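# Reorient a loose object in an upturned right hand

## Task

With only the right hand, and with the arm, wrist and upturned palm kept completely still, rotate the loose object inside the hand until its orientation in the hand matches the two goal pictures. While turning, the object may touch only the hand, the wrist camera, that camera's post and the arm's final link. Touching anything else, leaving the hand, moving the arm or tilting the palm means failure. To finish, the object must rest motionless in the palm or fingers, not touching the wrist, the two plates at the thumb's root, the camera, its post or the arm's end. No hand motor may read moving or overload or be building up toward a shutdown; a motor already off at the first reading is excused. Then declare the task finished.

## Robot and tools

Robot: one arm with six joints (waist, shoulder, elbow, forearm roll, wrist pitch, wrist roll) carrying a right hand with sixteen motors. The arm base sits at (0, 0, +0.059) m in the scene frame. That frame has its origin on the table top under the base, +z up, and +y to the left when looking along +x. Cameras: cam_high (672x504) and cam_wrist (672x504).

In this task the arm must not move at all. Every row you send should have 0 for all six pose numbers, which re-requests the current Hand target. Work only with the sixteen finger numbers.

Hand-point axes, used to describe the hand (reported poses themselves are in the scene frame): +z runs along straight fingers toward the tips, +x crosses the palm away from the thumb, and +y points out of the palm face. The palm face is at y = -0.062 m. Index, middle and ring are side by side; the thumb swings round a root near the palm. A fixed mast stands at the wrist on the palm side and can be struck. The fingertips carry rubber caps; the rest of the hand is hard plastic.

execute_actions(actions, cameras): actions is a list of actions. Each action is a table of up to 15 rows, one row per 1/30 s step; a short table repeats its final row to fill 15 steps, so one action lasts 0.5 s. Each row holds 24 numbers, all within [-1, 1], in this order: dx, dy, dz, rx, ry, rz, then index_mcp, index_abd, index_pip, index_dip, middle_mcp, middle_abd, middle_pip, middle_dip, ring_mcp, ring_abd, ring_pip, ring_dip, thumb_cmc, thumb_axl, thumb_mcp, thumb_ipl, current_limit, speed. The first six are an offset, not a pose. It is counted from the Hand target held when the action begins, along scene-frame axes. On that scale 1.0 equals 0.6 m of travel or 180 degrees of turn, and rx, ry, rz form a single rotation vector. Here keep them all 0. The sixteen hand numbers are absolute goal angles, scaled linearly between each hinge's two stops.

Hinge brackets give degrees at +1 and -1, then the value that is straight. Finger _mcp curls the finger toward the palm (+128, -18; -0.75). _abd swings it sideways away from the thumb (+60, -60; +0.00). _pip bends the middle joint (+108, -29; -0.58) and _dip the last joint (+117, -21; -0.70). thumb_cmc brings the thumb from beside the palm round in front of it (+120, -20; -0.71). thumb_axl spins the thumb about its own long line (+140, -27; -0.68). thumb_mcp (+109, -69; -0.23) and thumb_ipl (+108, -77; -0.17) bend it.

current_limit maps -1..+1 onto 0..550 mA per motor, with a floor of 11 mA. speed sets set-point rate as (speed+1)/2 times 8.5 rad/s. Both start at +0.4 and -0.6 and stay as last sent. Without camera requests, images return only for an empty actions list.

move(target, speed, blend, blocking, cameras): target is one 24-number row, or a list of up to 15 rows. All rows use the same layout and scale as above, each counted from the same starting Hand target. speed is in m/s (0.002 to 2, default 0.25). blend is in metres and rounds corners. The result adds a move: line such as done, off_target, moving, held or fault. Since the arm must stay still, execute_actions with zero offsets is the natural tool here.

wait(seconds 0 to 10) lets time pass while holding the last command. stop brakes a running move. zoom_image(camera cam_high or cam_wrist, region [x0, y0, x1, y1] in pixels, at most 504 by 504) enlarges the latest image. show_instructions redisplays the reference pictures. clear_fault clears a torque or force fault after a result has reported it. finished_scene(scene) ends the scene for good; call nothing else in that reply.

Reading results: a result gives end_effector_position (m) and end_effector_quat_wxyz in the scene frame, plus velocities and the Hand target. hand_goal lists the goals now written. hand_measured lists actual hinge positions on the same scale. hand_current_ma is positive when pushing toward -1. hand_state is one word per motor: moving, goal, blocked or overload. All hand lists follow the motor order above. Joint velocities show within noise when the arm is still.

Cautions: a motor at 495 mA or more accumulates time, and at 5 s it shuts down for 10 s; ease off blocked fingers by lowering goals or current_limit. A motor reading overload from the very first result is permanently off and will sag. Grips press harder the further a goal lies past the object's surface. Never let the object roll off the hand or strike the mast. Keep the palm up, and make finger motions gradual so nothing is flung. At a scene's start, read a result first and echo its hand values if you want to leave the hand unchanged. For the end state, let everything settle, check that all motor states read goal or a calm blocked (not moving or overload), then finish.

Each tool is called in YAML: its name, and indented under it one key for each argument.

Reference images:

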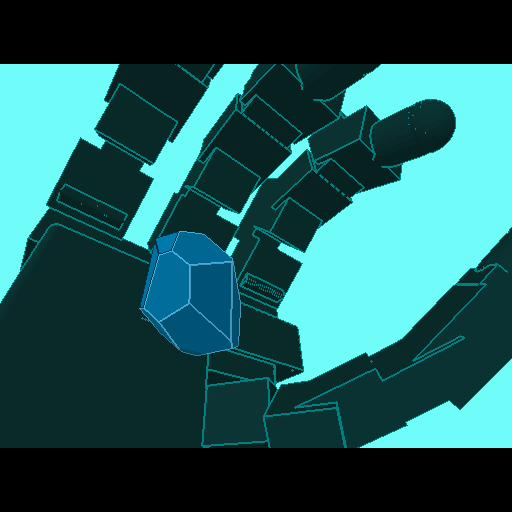

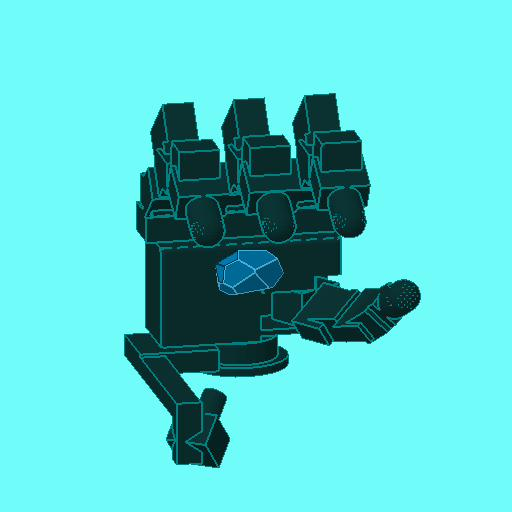

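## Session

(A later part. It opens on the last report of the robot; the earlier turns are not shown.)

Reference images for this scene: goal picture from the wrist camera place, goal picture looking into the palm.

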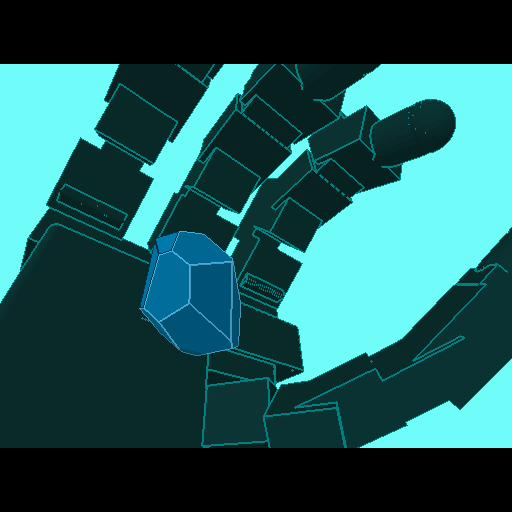

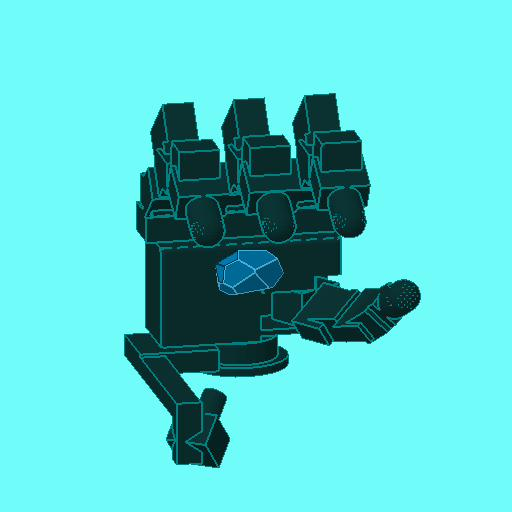

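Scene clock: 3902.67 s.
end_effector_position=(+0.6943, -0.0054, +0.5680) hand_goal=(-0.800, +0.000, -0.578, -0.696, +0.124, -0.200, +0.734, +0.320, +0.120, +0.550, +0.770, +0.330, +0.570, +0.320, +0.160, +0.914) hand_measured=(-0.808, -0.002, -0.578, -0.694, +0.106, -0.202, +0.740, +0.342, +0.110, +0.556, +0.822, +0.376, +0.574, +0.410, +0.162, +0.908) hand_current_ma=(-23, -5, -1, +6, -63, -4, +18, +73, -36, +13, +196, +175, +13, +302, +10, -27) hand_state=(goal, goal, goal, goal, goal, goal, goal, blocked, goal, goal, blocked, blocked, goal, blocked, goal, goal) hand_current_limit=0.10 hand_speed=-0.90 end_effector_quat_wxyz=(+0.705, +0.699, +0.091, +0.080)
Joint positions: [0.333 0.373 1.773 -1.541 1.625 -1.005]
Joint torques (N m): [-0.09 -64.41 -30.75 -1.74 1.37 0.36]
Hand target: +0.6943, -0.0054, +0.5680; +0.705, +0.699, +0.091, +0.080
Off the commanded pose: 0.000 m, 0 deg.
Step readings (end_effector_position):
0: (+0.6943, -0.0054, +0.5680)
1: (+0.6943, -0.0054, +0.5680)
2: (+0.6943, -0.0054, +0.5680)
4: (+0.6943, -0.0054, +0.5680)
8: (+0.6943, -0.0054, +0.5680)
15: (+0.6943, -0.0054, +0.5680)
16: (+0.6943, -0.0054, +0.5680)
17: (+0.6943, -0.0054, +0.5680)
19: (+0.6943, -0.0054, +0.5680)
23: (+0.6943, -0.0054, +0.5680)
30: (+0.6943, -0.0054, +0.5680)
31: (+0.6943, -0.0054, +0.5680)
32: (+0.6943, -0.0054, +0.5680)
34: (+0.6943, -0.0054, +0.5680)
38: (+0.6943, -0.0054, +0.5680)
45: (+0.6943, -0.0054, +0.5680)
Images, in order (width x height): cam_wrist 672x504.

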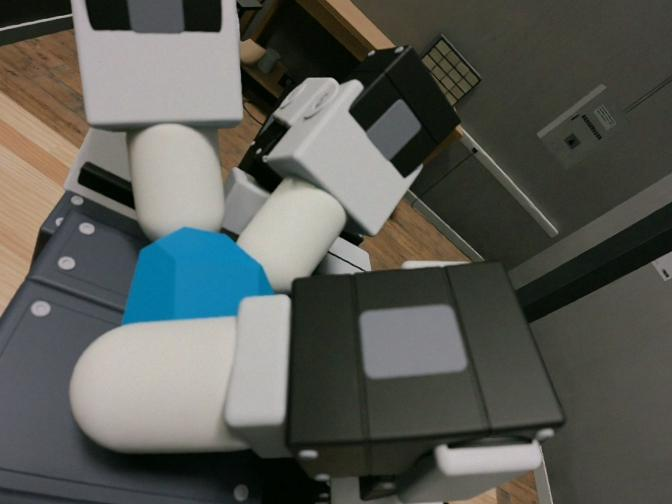

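execute_actions:
  actions:
    - [[0,0,0,0,0,0,-0.8,0,-0.578,-0.696,0.11,-0.2,0.735,0.33,0.13,0.45,0.79,0.34,0.57,0.34,0.16,0.9135,0.0,-0.9]]
    - [[0,0,0,0,0,0,-0.8,0,-0.578,-0.696,0.1,-0.2,0.735,0.33,0.14,0.35,0.79,0.34,0.57,0.34,0.16,0.9135,0.0,-0.9]]
    - [[0,0,0,0,0,0,-0.8,0,-0.578,-0.696,0.09,-0.2,0.735,0.33,0.16,0.25,0.79,0.34,0.57,0.34,0.16,0.9135,0.0,-0.9]]
  cameras: ["cam_wrist"]

zoom_image:
  camera: "cam_wrist"
  region: [110, 215, 290, 335]

Scene clock: 3965.57 s.
end_effector_position=(+0.6943, -0.0054, +0.5680) hand_goal=(-0.800, +0.000, -0.578, -0.696, +0.090, -0.200, +0.734, +0.330, +0.160, +0.250, +0.790, +0.340, +0.570, +0.340, +0.160, +0.914) hand_measured=(-0.808, -0.002, -0.578, -0.694, +0.084, -0.202, +0.740, +0.334, +0.106, +0.270, +0.820, +0.376, +0.570, +0.410, +0.162, +0.916) hand_current_ma=(-23, -5, -1, +6, -20, -4, +18, +13, -220, +56, +109, +132, +2, +275, +10, +7) hand_state=(goal, goal, goal, goal, goal, goal, goal, goal, blocked, goal, blocked, blocked, goal, blocked, goal, goal) hand_current_limit=0.00 hand_speed=-0.90 end_effector_quat_wxyz=(+0.705, +0.699, +0.091, +0.080)
Joint positions: [0.333 0.373 1.773 -1.541 1.625 -1.005]
Joint torques (N m): [-0.28 -64.59 -30.76 -1.77 1.35 0.34]
Hand target: +0.6943, -0.0054, +0.5680; +0.705, +0.699, +0.091, +0.080
Off the commanded pose: 0.000 m, 0 deg.
Step readings (end_effector_position):
0: (+0.6943, -0.0054, +0.5680)
1: (+0.6943, -0.0054, +0.5680)
2: (+0.6943, -0.0054, +0.5680)
4: (+0.6943, -0.0054, +0.5680)
8: (+0.6943, -0.0054, +0.5680)
15: (+0.6943, -0.0054, +0.5680)
16: (+0.6943, -0.0054, +0.5680)
17: (+0.6943, -0.0054, +0.5680)
19: (+0.6943, -0.0054, +0.5680)
23: (+0.6943, -0.0054, +0.5680)
30: (+0.6943, -0.0054, +0.5680)
31: (+0.6943, -0.0054, +0.5680)
32: (+0.6943, -0.0054, +0.5680)
34: (+0.6943, -0.0054, +0.5680)
38: (+0.6943, -0.0054, +0.5680)
45: (+0.6943, -0.0054, +0.5680)
Images, in order (width x height): cam_wrist 672x504.

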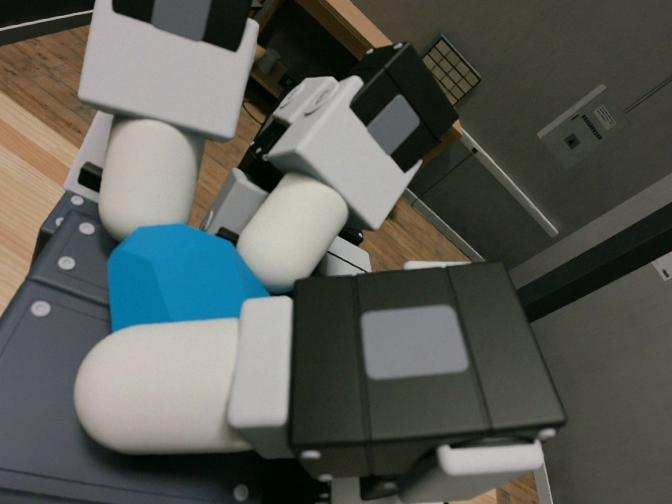

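Scaled by 2.800.

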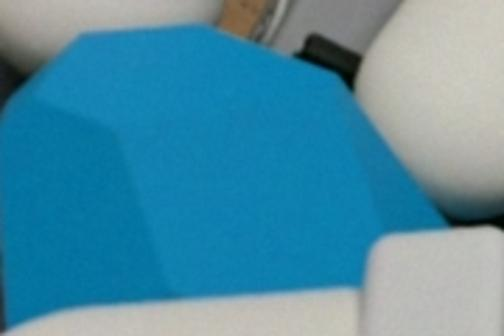

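execute_actions:
  actions:
    - [[0,0,0,0,0,0,-0.8,0,-0.578,-0.696,0.1,-0.2,0.735,0.33,0.125,0.25,0.78,0.345,0.57,0.34,0.155,0.9135,0.05,-0.9]]
    - [[0,0,0,0,0,0,-0.8,0,-0.578,-0.696,0.105,-0.2,0.725,0.33,0.12,0.25,0.75,0.335,0.57,0.34,0.15,0.9135,0.1,-0.9]]
    - [[0,0,0,0,0,0,-0.8,0,-0.578,-0.696,0.11,-0.2,0.71,0.33,0.115,0.25,0.72,0.33,0.57,0.34,0.145,0.9135,0.1,-0.9]]
  cameras: ["cam_wrist"]

zoom_image:
  camera: "cam_wrist"
  region: [90, 205, 290, 335]

Scene clock: 3980.87 s.
end_effector_position=(+0.6943, -0.0054, +0.5680) hand_goal=(-0.800, +0.000, -0.578, -0.696, +0.110, -0.200, +0.710, +0.330, +0.114, +0.250, +0.720, +0.330, +0.570, +0.340, +0.144, +0.914) hand_measured=(-0.808, -0.002, -0.578, -0.694, +0.084, -0.204, +0.708, +0.334, +0.092, +0.268, +0.758, +0.376, +0.572, +0.410, +0.152, +0.916) hand_current_ma=(-23, -5, -1, +6, -99, -7, -3, +13, -78, +49, +138, +175, +2, +302, +31, +7) hand_state=(goal, goal, goal, goal, blocked, goal, goal, goal, blocked, goal, blocked, blocked, goal, blocked, goal, goal) hand_current_limit=0.10 hand_speed=-0.90 end_effector_quat_wxyz=(+0.705, +0.699, +0.091, +0.080)
Joint positions: [0.333 0.373 1.773 -1.541 1.625 -1.005]
Joint torques (N m): [-0.16 -64.47 -30.72 -1.77 1.38 0.3]
Hand target: +0.6943, -0.0054, +0.5680; +0.705, +0.699, +0.091, +0.080
Off the commanded pose: 0.000 m, 0 deg.
Step readings (end_effector_position):
0: (+0.6943, -0.0054, +0.5680)
1: (+0.6943, -0.0054, +0.5680)
2: (+0.6943, -0.0054, +0.5680)
4: (+0.6943, -0.0054, +0.5680)
8: (+0.6943, -0.0054, +0.5680)
15: (+0.6943, -0.0054, +0.5680)
16: (+0.6943, -0.0054, +0.5680)
17: (+0.6943, -0.0054, +0.5680)
19: (+0.6943, -0.0054, +0.5680)
23: (+0.6943, -0.0054, +0.5680)
30: (+0.6943, -0.0054, +0.5680)
31: (+0.6943, -0.0054, +0.5680)
32: (+0.6943, -0.0054, +0.5680)
34: (+0.6943, -0.0054, +0.5680)
38: (+0.6943, -0.0054, +0.5680)
45: (+0.6943, -0.0054, +0.5680)
Images, in order (width x height): cam_wrist 672x504.

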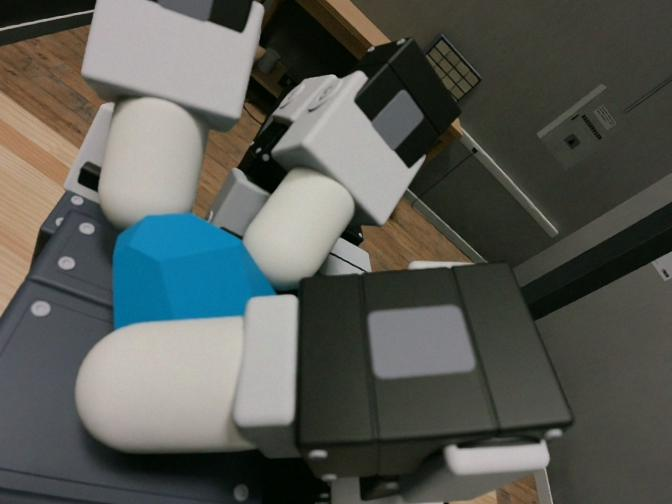

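Scaled by 2.520.

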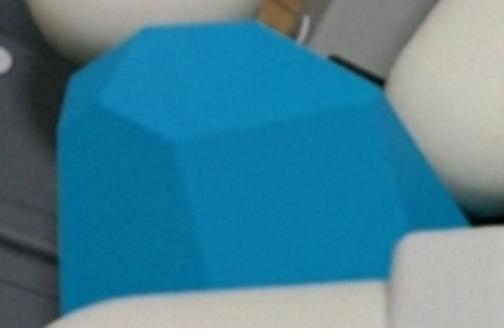

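execute_actions:
  actions:
    - [[0,0,0,0,0,0,-0.8,0,-0.578,-0.696,0.105,-0.2,0.695,0.335,0.115,0.25,0.7,0.325,0.57,0.34,0.14,0.9135,0.1,-0.9]]
    - [[0,0,0,0,0,0,-0.8,0,-0.578,-0.696,0.105,-0.2,0.68,0.34,0.115,0.25,0.675,0.325,0.57,0.34,0.135,0.9135,0.1,-0.9]]
    - [[0,0,0,0,0,0,-0.8,0,-0.578,-0.696,0.11,-0.2,0.665,0.345,0.115,0.25,0.65,0.325,0.57,0.34,0.13,0.9135,0.1,-0.9]]
  cameras: ["cam_wrist"]

zoom_image:
  camera: "cam_wrist"
  region: [90, 195, 290, 335]

Scene clock: 3993.60 s.
end_effector_position=(+0.6943, -0.0054, +0.5680) hand_goal=(-0.800, +0.000, -0.578, -0.696, +0.110, -0.200, +0.664, +0.344, +0.114, +0.250, +0.650, +0.324, +0.570, +0.340, +0.130, +0.914) hand_measured=(-0.808, -0.002, -0.578, -0.694, +0.084, -0.204, +0.660, +0.342, +0.090, +0.258, +0.668, +0.362, +0.572, +0.410, +0.144, +0.916) hand_current_ma=(-23, -5, -1, +6, -99, -7, -11, -4, -87, +23, +63, +137, +7, +302, +56, +7) hand_state=(goal, goal, goal, goal, blocked, goal, goal, goal, blocked, goal, goal, blocked, goal, blocked, goal, goal) hand_current_limit=0.10 hand_speed=-0.90 end_effector_quat_wxyz=(+0.705, +0.699, +0.091, +0.080)
Joint positions: [0.333 0.373 1.773 -1.541 1.625 -1.005]
Joint torques (N m): [-0.22 -64.24 -30.83 -1.78 1.38 0.34]
Hand target: +0.6943, -0.0054, +0.5680; +0.705, +0.699, +0.091, +0.080
Off the commanded pose: 0.000 m, 0 deg.
Step readings (end_effector_position):
0: (+0.6943, -0.0054, +0.5680)
1: (+0.6943, -0.0054, +0.5680)
2: (+0.6943, -0.0054, +0.5680)
4: (+0.6943, -0.0054, +0.5680)
8: (+0.6943, -0.0054, +0.5680)
15: (+0.6943, -0.0054, +0.5680)
16: (+0.6943, -0.0054, +0.5680)
17: (+0.6943, -0.0054, +0.5680)
19: (+0.6943, -0.0054, +0.5680)
23: (+0.6943, -0.0054, +0.5680)
30: (+0.6943, -0.0054, +0.5680)
31: (+0.6943, -0.0054, +0.5680)
32: (+0.6943, -0.0054, +0.5680)
34: (+0.6943, -0.0054, +0.5680)
38: (+0.6943, -0.0054, +0.5680)
45: (+0.6943, -0.0054, +0.5680)
Images, in order (width x height): cam_wrist 672x504.

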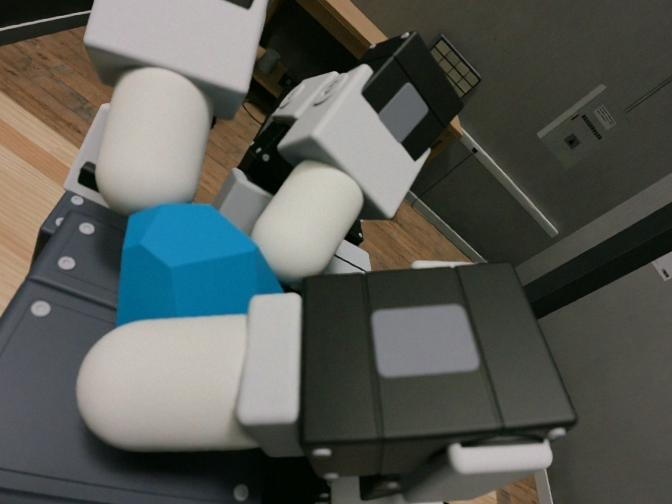

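Scaled by 2.520.

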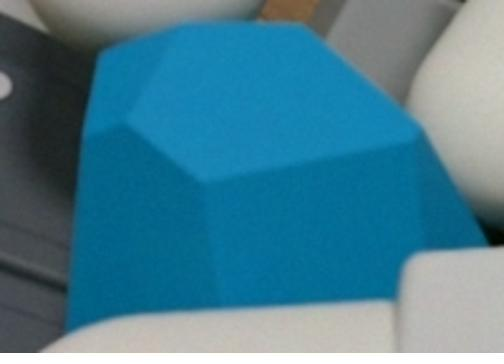

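execute_actions:
  actions:
    - [[0,0,0,0,0,0,-0.8,0,-0.578,-0.696,0.11,-0.2,0.68,0.34,0.115,0.25,0.675,0.33,0.57,0.34,0.133,0.9135,0.1,-0.9]]
    - [[0,0,0,0,0,0,-0.8,0,-0.578,-0.696,0.11,-0.2,0.695,0.335,0.115,0.25,0.7,0.335,0.57,0.34,0.137,0.9135,0.1,-0.9]]
  cameras: ["cam_wrist"]

zoom_image:
  camera: "cam_wrist"
  region: [90, 195, 290, 335]

Scene clock: 4006.87 s.
end_effector_position=(+0.6943, -0.0054, +0.5680) hand_goal=(-0.800, +0.000, -0.578, -0.696, +0.110, -0.200, +0.694, +0.334, +0.114, +0.250, +0.700, +0.334, +0.570, +0.340, +0.136, +0.914) hand_measured=(-0.808, -0.002, -0.578, -0.694, +0.084, -0.198, +0.676, +0.338, +0.090, +0.248, +0.698, +0.362, +0.574, +0.410, +0.144, +0.918) hand_current_ma=(-23, -5, -1, +6, -99, +2, -62, +11, -89, -4, -5, +96, +10, +302, +28, +11) hand_state=(goal, goal, goal, goal, blocked, goal, goal, goal, blocked, goal, goal, blocked, goal, blocked, goal, goal) hand_current_limit=0.10 hand_speed=-0.90 end_effector_quat_wxyz=(+0.705, +0.699, +0.091, +0.080)
Joint positions: [0.333 0.373 1.773 -1.541 1.625 -1.005]
Joint torques (N m): [-0.33 -64.58 -30.74 -1.73 1.35 0.32]
Hand target: +0.6943, -0.0054, +0.5680; +0.705, +0.699, +0.091, +0.080
Off the commanded pose: 0.000 m, 0 deg.
Step readings (end_effector_position):
0: (+0.6943, -0.0054, +0.5680)
1: (+0.6943, -0.0054, +0.5680)
2: (+0.6943, -0.0054, +0.5680)
4: (+0.6943, -0.0054, +0.5680)
8: (+0.6943, -0.0054, +0.5680)
15: (+0.6943, -0.0054, +0.5680)
16: (+0.6943, -0.0054, +0.5680)
17: (+0.6943, -0.0054, +0.5680)
19: (+0.6943, -0.0054, +0.5680)
23: (+0.6943, -0.0054, +0.5680)
30: (+0.6943, -0.0054, +0.5680)
Images, in order (width x height): cam_wrist 672x504.

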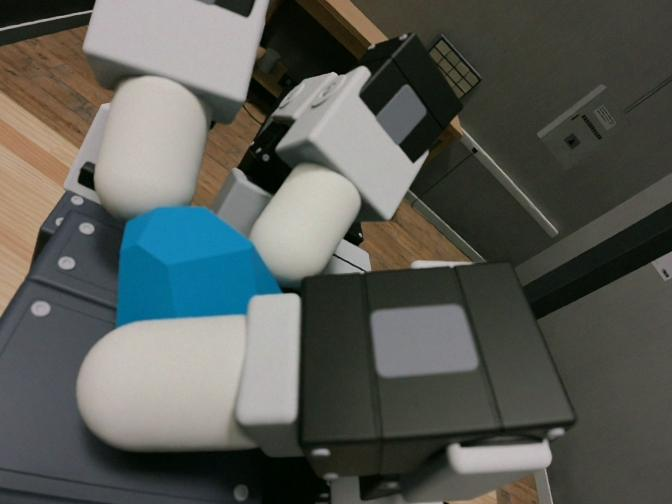

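Scaled by 2.520.

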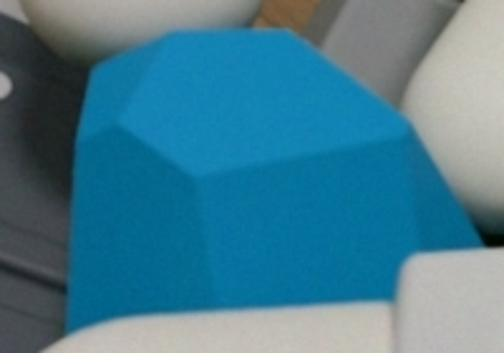

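execute_actions:
  actions:
    - [[0,0,0,0,0,0,-0.8,0,-0.578,-0.696,0.11,-0.2,0.695,0.335,0.115,0.25,0.7,0.335,0.57,0.335,0.125,0.9135,0.1,-0.9]]
    - [[0,0,0,0,0,0,-0.8,0,-0.578,-0.696,0.11,-0.2,0.695,0.335,0.115,0.25,0.7,0.335,0.57,0.33,0.11,0.9135,0.1,-0.9]]
  cameras: ["cam_wrist"]

zoom_image:
  camera: "cam_wrist"
  region: [90, 195, 290, 335]

Scene clock: 4020.90 s.
end_effector_position=(+0.6943, -0.0054, +0.5680) hand_goal=(-0.800, +0.000, -0.578, -0.696, +0.110, -0.200, +0.694, +0.334, +0.114, +0.250, +0.700, +0.334, +0.570, +0.330, +0.110, +0.914) hand_measured=(-0.808, -0.002, -0.578, -0.694, +0.084, -0.198, +0.680, +0.338, +0.088, +0.248, +0.700, +0.362, +0.574, +0.410, +0.128, +0.918) hand_current_ma=(-23, -5, -1, +6, -99, +3, -42, +11, -96, -4, -1, +96, +11, +302, +76, +13) hand_state=(goal, goal, goal, goal, blocked, goal, goal, goal, blocked, goal, goal, blocked, goal, blocked, goal, goal) hand_current_limit=0.10 hand_speed=-0.90 end_effector_quat_wxyz=(+0.705, +0.699, +0.091, +0.080)
Joint positions: [0.333 0.373 1.773 -1.541 1.625 -1.005]
Joint torques (N m): [-0.24 -64.46 -30.81 -1.77 1.37 0.34]
Hand target: +0.6943, -0.0054, +0.5680; +0.705, +0.699, +0.091, +0.080
Off the commanded pose: 0.000 m, 0 deg.
Step readings (end_effector_position):
0: (+0.6943, -0.0054, +0.5680)
1: (+0.6943, -0.0054, +0.5680)
2: (+0.6943, -0.0054, +0.5680)
4: (+0.6943, -0.0054, +0.5680)
8: (+0.6943, -0.0054, +0.5680)
15: (+0.6943, -0.0054, +0.5680)
16: (+0.6943, -0.0054, +0.5680)
17: (+0.6943, -0.0054, +0.5680)
19: (+0.6943, -0.0054, +0.5680)
23: (+0.6943, -0.0054, +0.5680)
30: (+0.6943, -0.0054, +0.5680)
Images, in order (width x height): cam_wrist 672x504.

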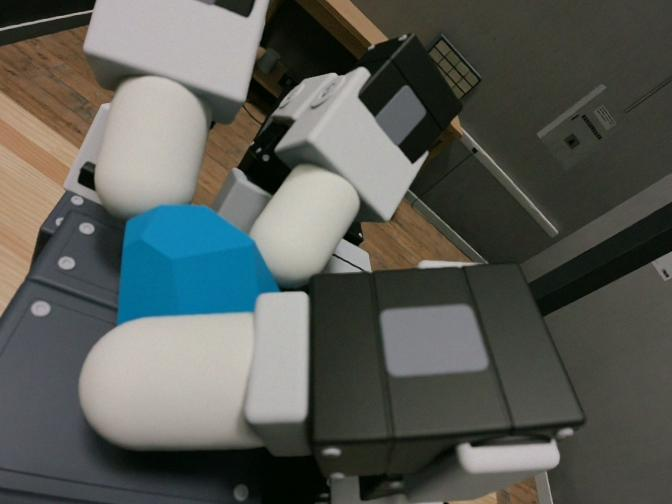

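Scaled by 2.520.

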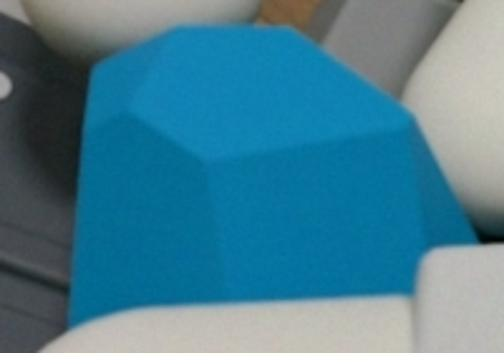

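execute_actions:
  actions:
    - [[0,0,0,0,0,0,-0.8,0,-0.578,-0.696,0.11,-0.2,0.695,0.335,0.118,0.25,0.69,0.335,0.57,0.325,0.1,0.9135,0.1,-0.9]]
    - [[0,0,0,0,0,0,-0.8,0,-0.578,-0.696,0.11,-0.2,0.695,0.335,0.12,0.25,0.685,0.335,0.57,0.325,0.088,0.9135,0.1,-0.9]]
  cameras: ["cam_wrist"]

zoom_image:
  camera: "cam_wrist"
  region: [90, 195, 290, 335]

Scene clock: 4029.60 s.
end_effector_position=(+0.6943, -0.0054, +0.5680) hand_goal=(-0.800, +0.000, -0.578, -0.696, +0.110, -0.200, +0.694, +0.334, +0.120, +0.250, +0.684, +0.334, +0.570, +0.324, +0.088, +0.914) hand_measured=(-0.808, -0.002, -0.578, -0.694, +0.084, -0.198, +0.688, +0.338, +0.088, +0.248, +0.694, +0.362, +0.574, +0.410, +0.104, +0.918) hand_current_ma=(-23, -5, -1, +6, -99, +3, -20, +11, -122, -4, +31, +96, +11, +302, +68, +13) hand_state=(goal, goal, goal, goal, blocked, goal, goal, goal, blocked, goal, goal, blocked, goal, blocked, goal, goal) hand_current_limit=0.10 hand_speed=-0.90 end_effector_quat_wxyz=(+0.705, +0.699, +0.091, +0.080)
Joint positions: [0.333 0.373 1.773 -1.541 1.625 -1.005]
Joint torques (N m): [-0.28 -64.41 -30.78 -1.75 1.37 0.35]
Hand target: +0.6943, -0.0054, +0.5680; +0.705, +0.699, +0.091, +0.080
Off the commanded pose: 0.000 m, 0 deg.
Step readings (end_effector_position):
0: (+0.6943, -0.0054, +0.5680)
1: (+0.6943, -0.0054, +0.5680)
2: (+0.6943, -0.0054, +0.5680)
4: (+0.6943, -0.0054, +0.5680)
8: (+0.6943, -0.0054, +0.5680)
15: (+0.6943, -0.0054, +0.5680)
16: (+0.6943, -0.0054, +0.5680)
17: (+0.6943, -0.0054, +0.5680)
19: (+0.6943, -0.0054, +0.5680)
23: (+0.6943, -0.0054, +0.5680)
30: (+0.6943, -0.0054, +0.5680)
Images, in order (width x height): cam_wrist 672x504.

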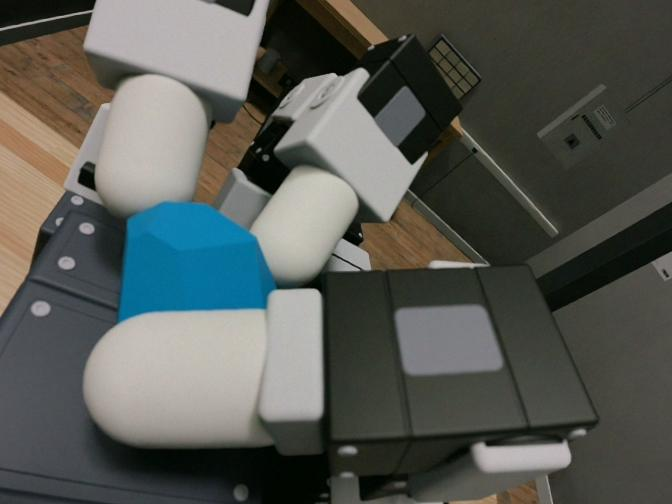

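Scaled by 2.520.

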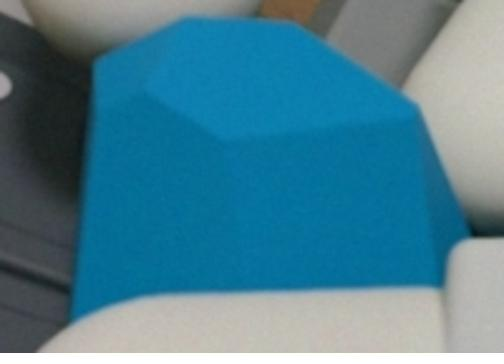

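execute_actions:
  actions:
    - [[0,0,0,0,0,0,-0.8,0,-0.578,-0.696,0.11,-0.2,0.695,0.335,0.12,0.25,0.675,0.335,0.57,0.325,0.08,0.9135,0.1,-0.9]]
    - [[0,0,0,0,0,0,-0.8,0,-0.578,-0.696,0.11,-0.2,0.695,0.335,0.12,0.25,0.665,0.335,0.57,0.325,0.078,0.9135,0.1,-0.9]]
  cameras: ["cam_wrist"]

zoom_image:
  camera: "cam_wrist"
  region: [90, 195, 290, 335]

Scene clock: 4093.13 s.
end_effector_position=(+0.6943, -0.0054, +0.5680) hand_goal=(-0.800, +0.000, -0.578, -0.696, +0.110, -0.200, +0.694, +0.334, +0.120, +0.250, +0.664, +0.334, +0.570, +0.324, +0.078, +0.914) hand_measured=(-0.808, -0.002, -0.578, -0.694, +0.084, -0.198, +0.688, +0.338, +0.088, +0.248, +0.682, +0.362, +0.574, +0.410, +0.092, +0.918) hand_current_ma=(-23, -5, -1, +6, -99, +3, -17, +11, -122, -3, +63, +96, +11, +302, +56, +13) hand_state=(goal, goal, goal, goal, blocked, goal, goal, goal, blocked, goal, goal, blocked, goal, blocked, goal, goal) hand_current_limit=0.10 hand_speed=-0.90 end_effector_quat_wxyz=(+0.705, +0.699, +0.091, +0.080)
Joint positions: [0.333 0.373 1.773 -1.541 1.625 -1.005]
Joint torques (N m): [0.07 -64.56 -30.78 -1.76 1.38 0.32]
Hand target: +0.6943, -0.0054, +0.5680; +0.705, +0.699, +0.091, +0.080
Off the commanded pose: 0.000 m, 0 deg.
Step readings (end_effector_position):
0: (+0.6943, -0.0054, +0.5680)
1: (+0.6943, -0.0054, +0.5680)
2: (+0.6943, -0.0054, +0.5680)
4: (+0.6943, -0.0054, +0.5680)
8: (+0.6943, -0.0054, +0.5680)
15: (+0.6943, -0.0054, +0.5680)
16: (+0.6943, -0.0054, +0.5680)
17: (+0.6943, -0.0054, +0.5680)
19: (+0.6943, -0.0054, +0.5680)
23: (+0.6943, -0.0054, +0.5680)
30: (+0.6943, -0.0054, +0.5680)
Images, in order (width x height): cam_wrist 672x504.

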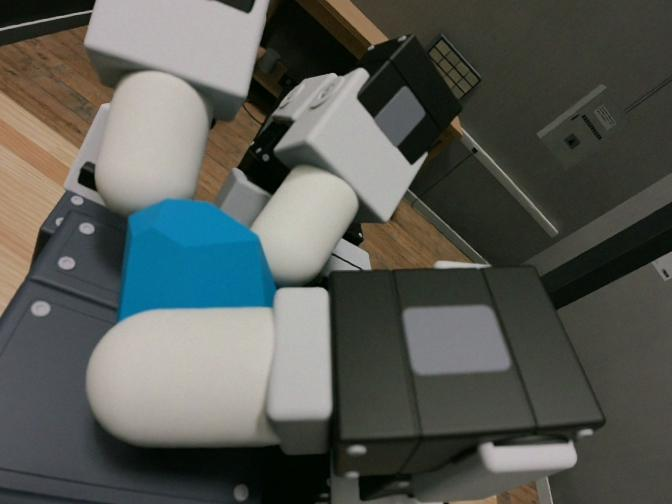

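Scaled by 2.520.

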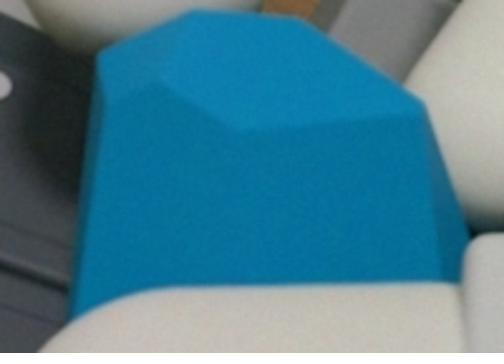

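wait:
  seconds: 0.5
  cameras: ["cam_wrist"]

Scene clock: 4115.83 s.
end_effector_position=(+0.6943, -0.0054, +0.5680) hand_goal=(-0.800, +0.000, -0.578, -0.696, +0.110, -0.200, +0.694, +0.334, +0.120, +0.250, +0.664, +0.334, +0.570, +0.324, +0.078, +0.914) hand_measured=(-0.808, -0.002, -0.578, -0.694, +0.084, -0.198, +0.688, +0.338, +0.088, +0.248, +0.682, +0.362, +0.574, +0.410, +0.092, +0.918) hand_current_ma=(-23, -5, -1, +6, -99, +3, -17, +11, -122, -3, +63, +96, +11, +302, +56, +13) hand_state=(goal, goal, goal, goal, blocked, goal, goal, goal, blocked, goal, goal, blocked, goal, blocked, goal, goal) hand_current_limit=0.10 hand_speed=-0.90 end_effector_quat_wxyz=(+0.705, +0.699, +0.091, +0.080)
Joint positions: [0.333 0.373 1.773 -1.541 1.625 -1.005]
Joint torques (N m): [-0.26 -64.66 -30.81 -1.76 1.37 0.33]
Hand target: +0.6943, -0.0054, +0.5680; +0.705, +0.699, +0.091, +0.080
Off the commanded pose: 0.000 m, 0 deg.
wait: 0.50 s; at rest from the start
Images, in order (width x height): cam_wrist 672x504.

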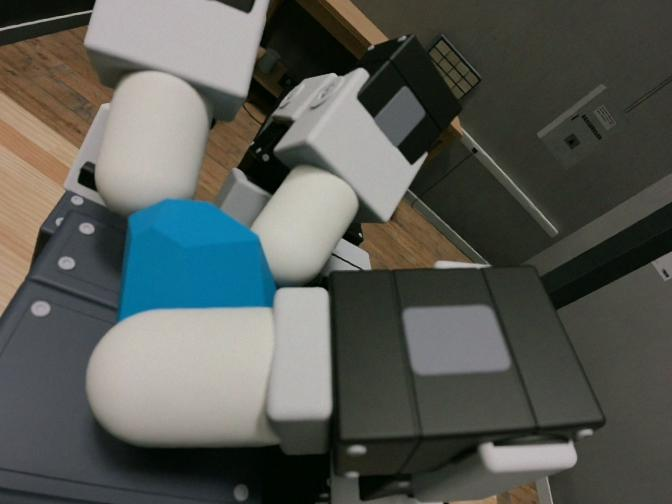

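zoom_image:
  camera: "cam_wrist"
  region: [90, 170, 310, 335]

show_instructions:

Scaled by 2.291.

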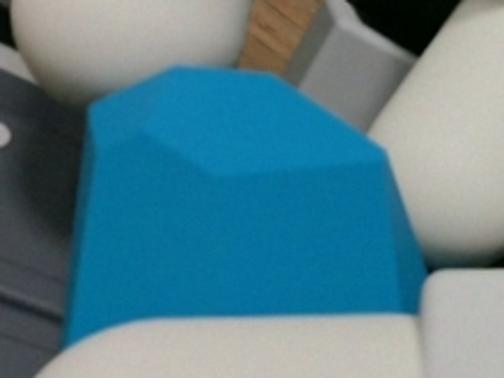

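Reference images for this scene: goal picture from the wrist camera place, goal picture looking into the palm.

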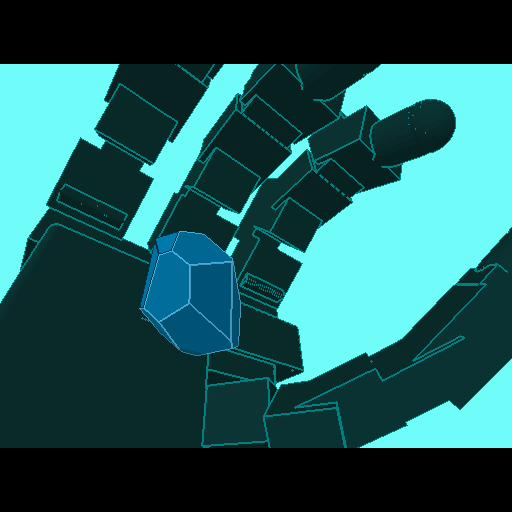

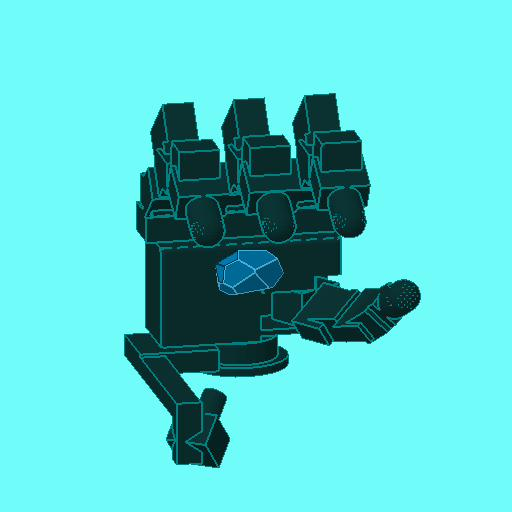

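finished_scene:
  scene: 2

The scene is finished: the task was done.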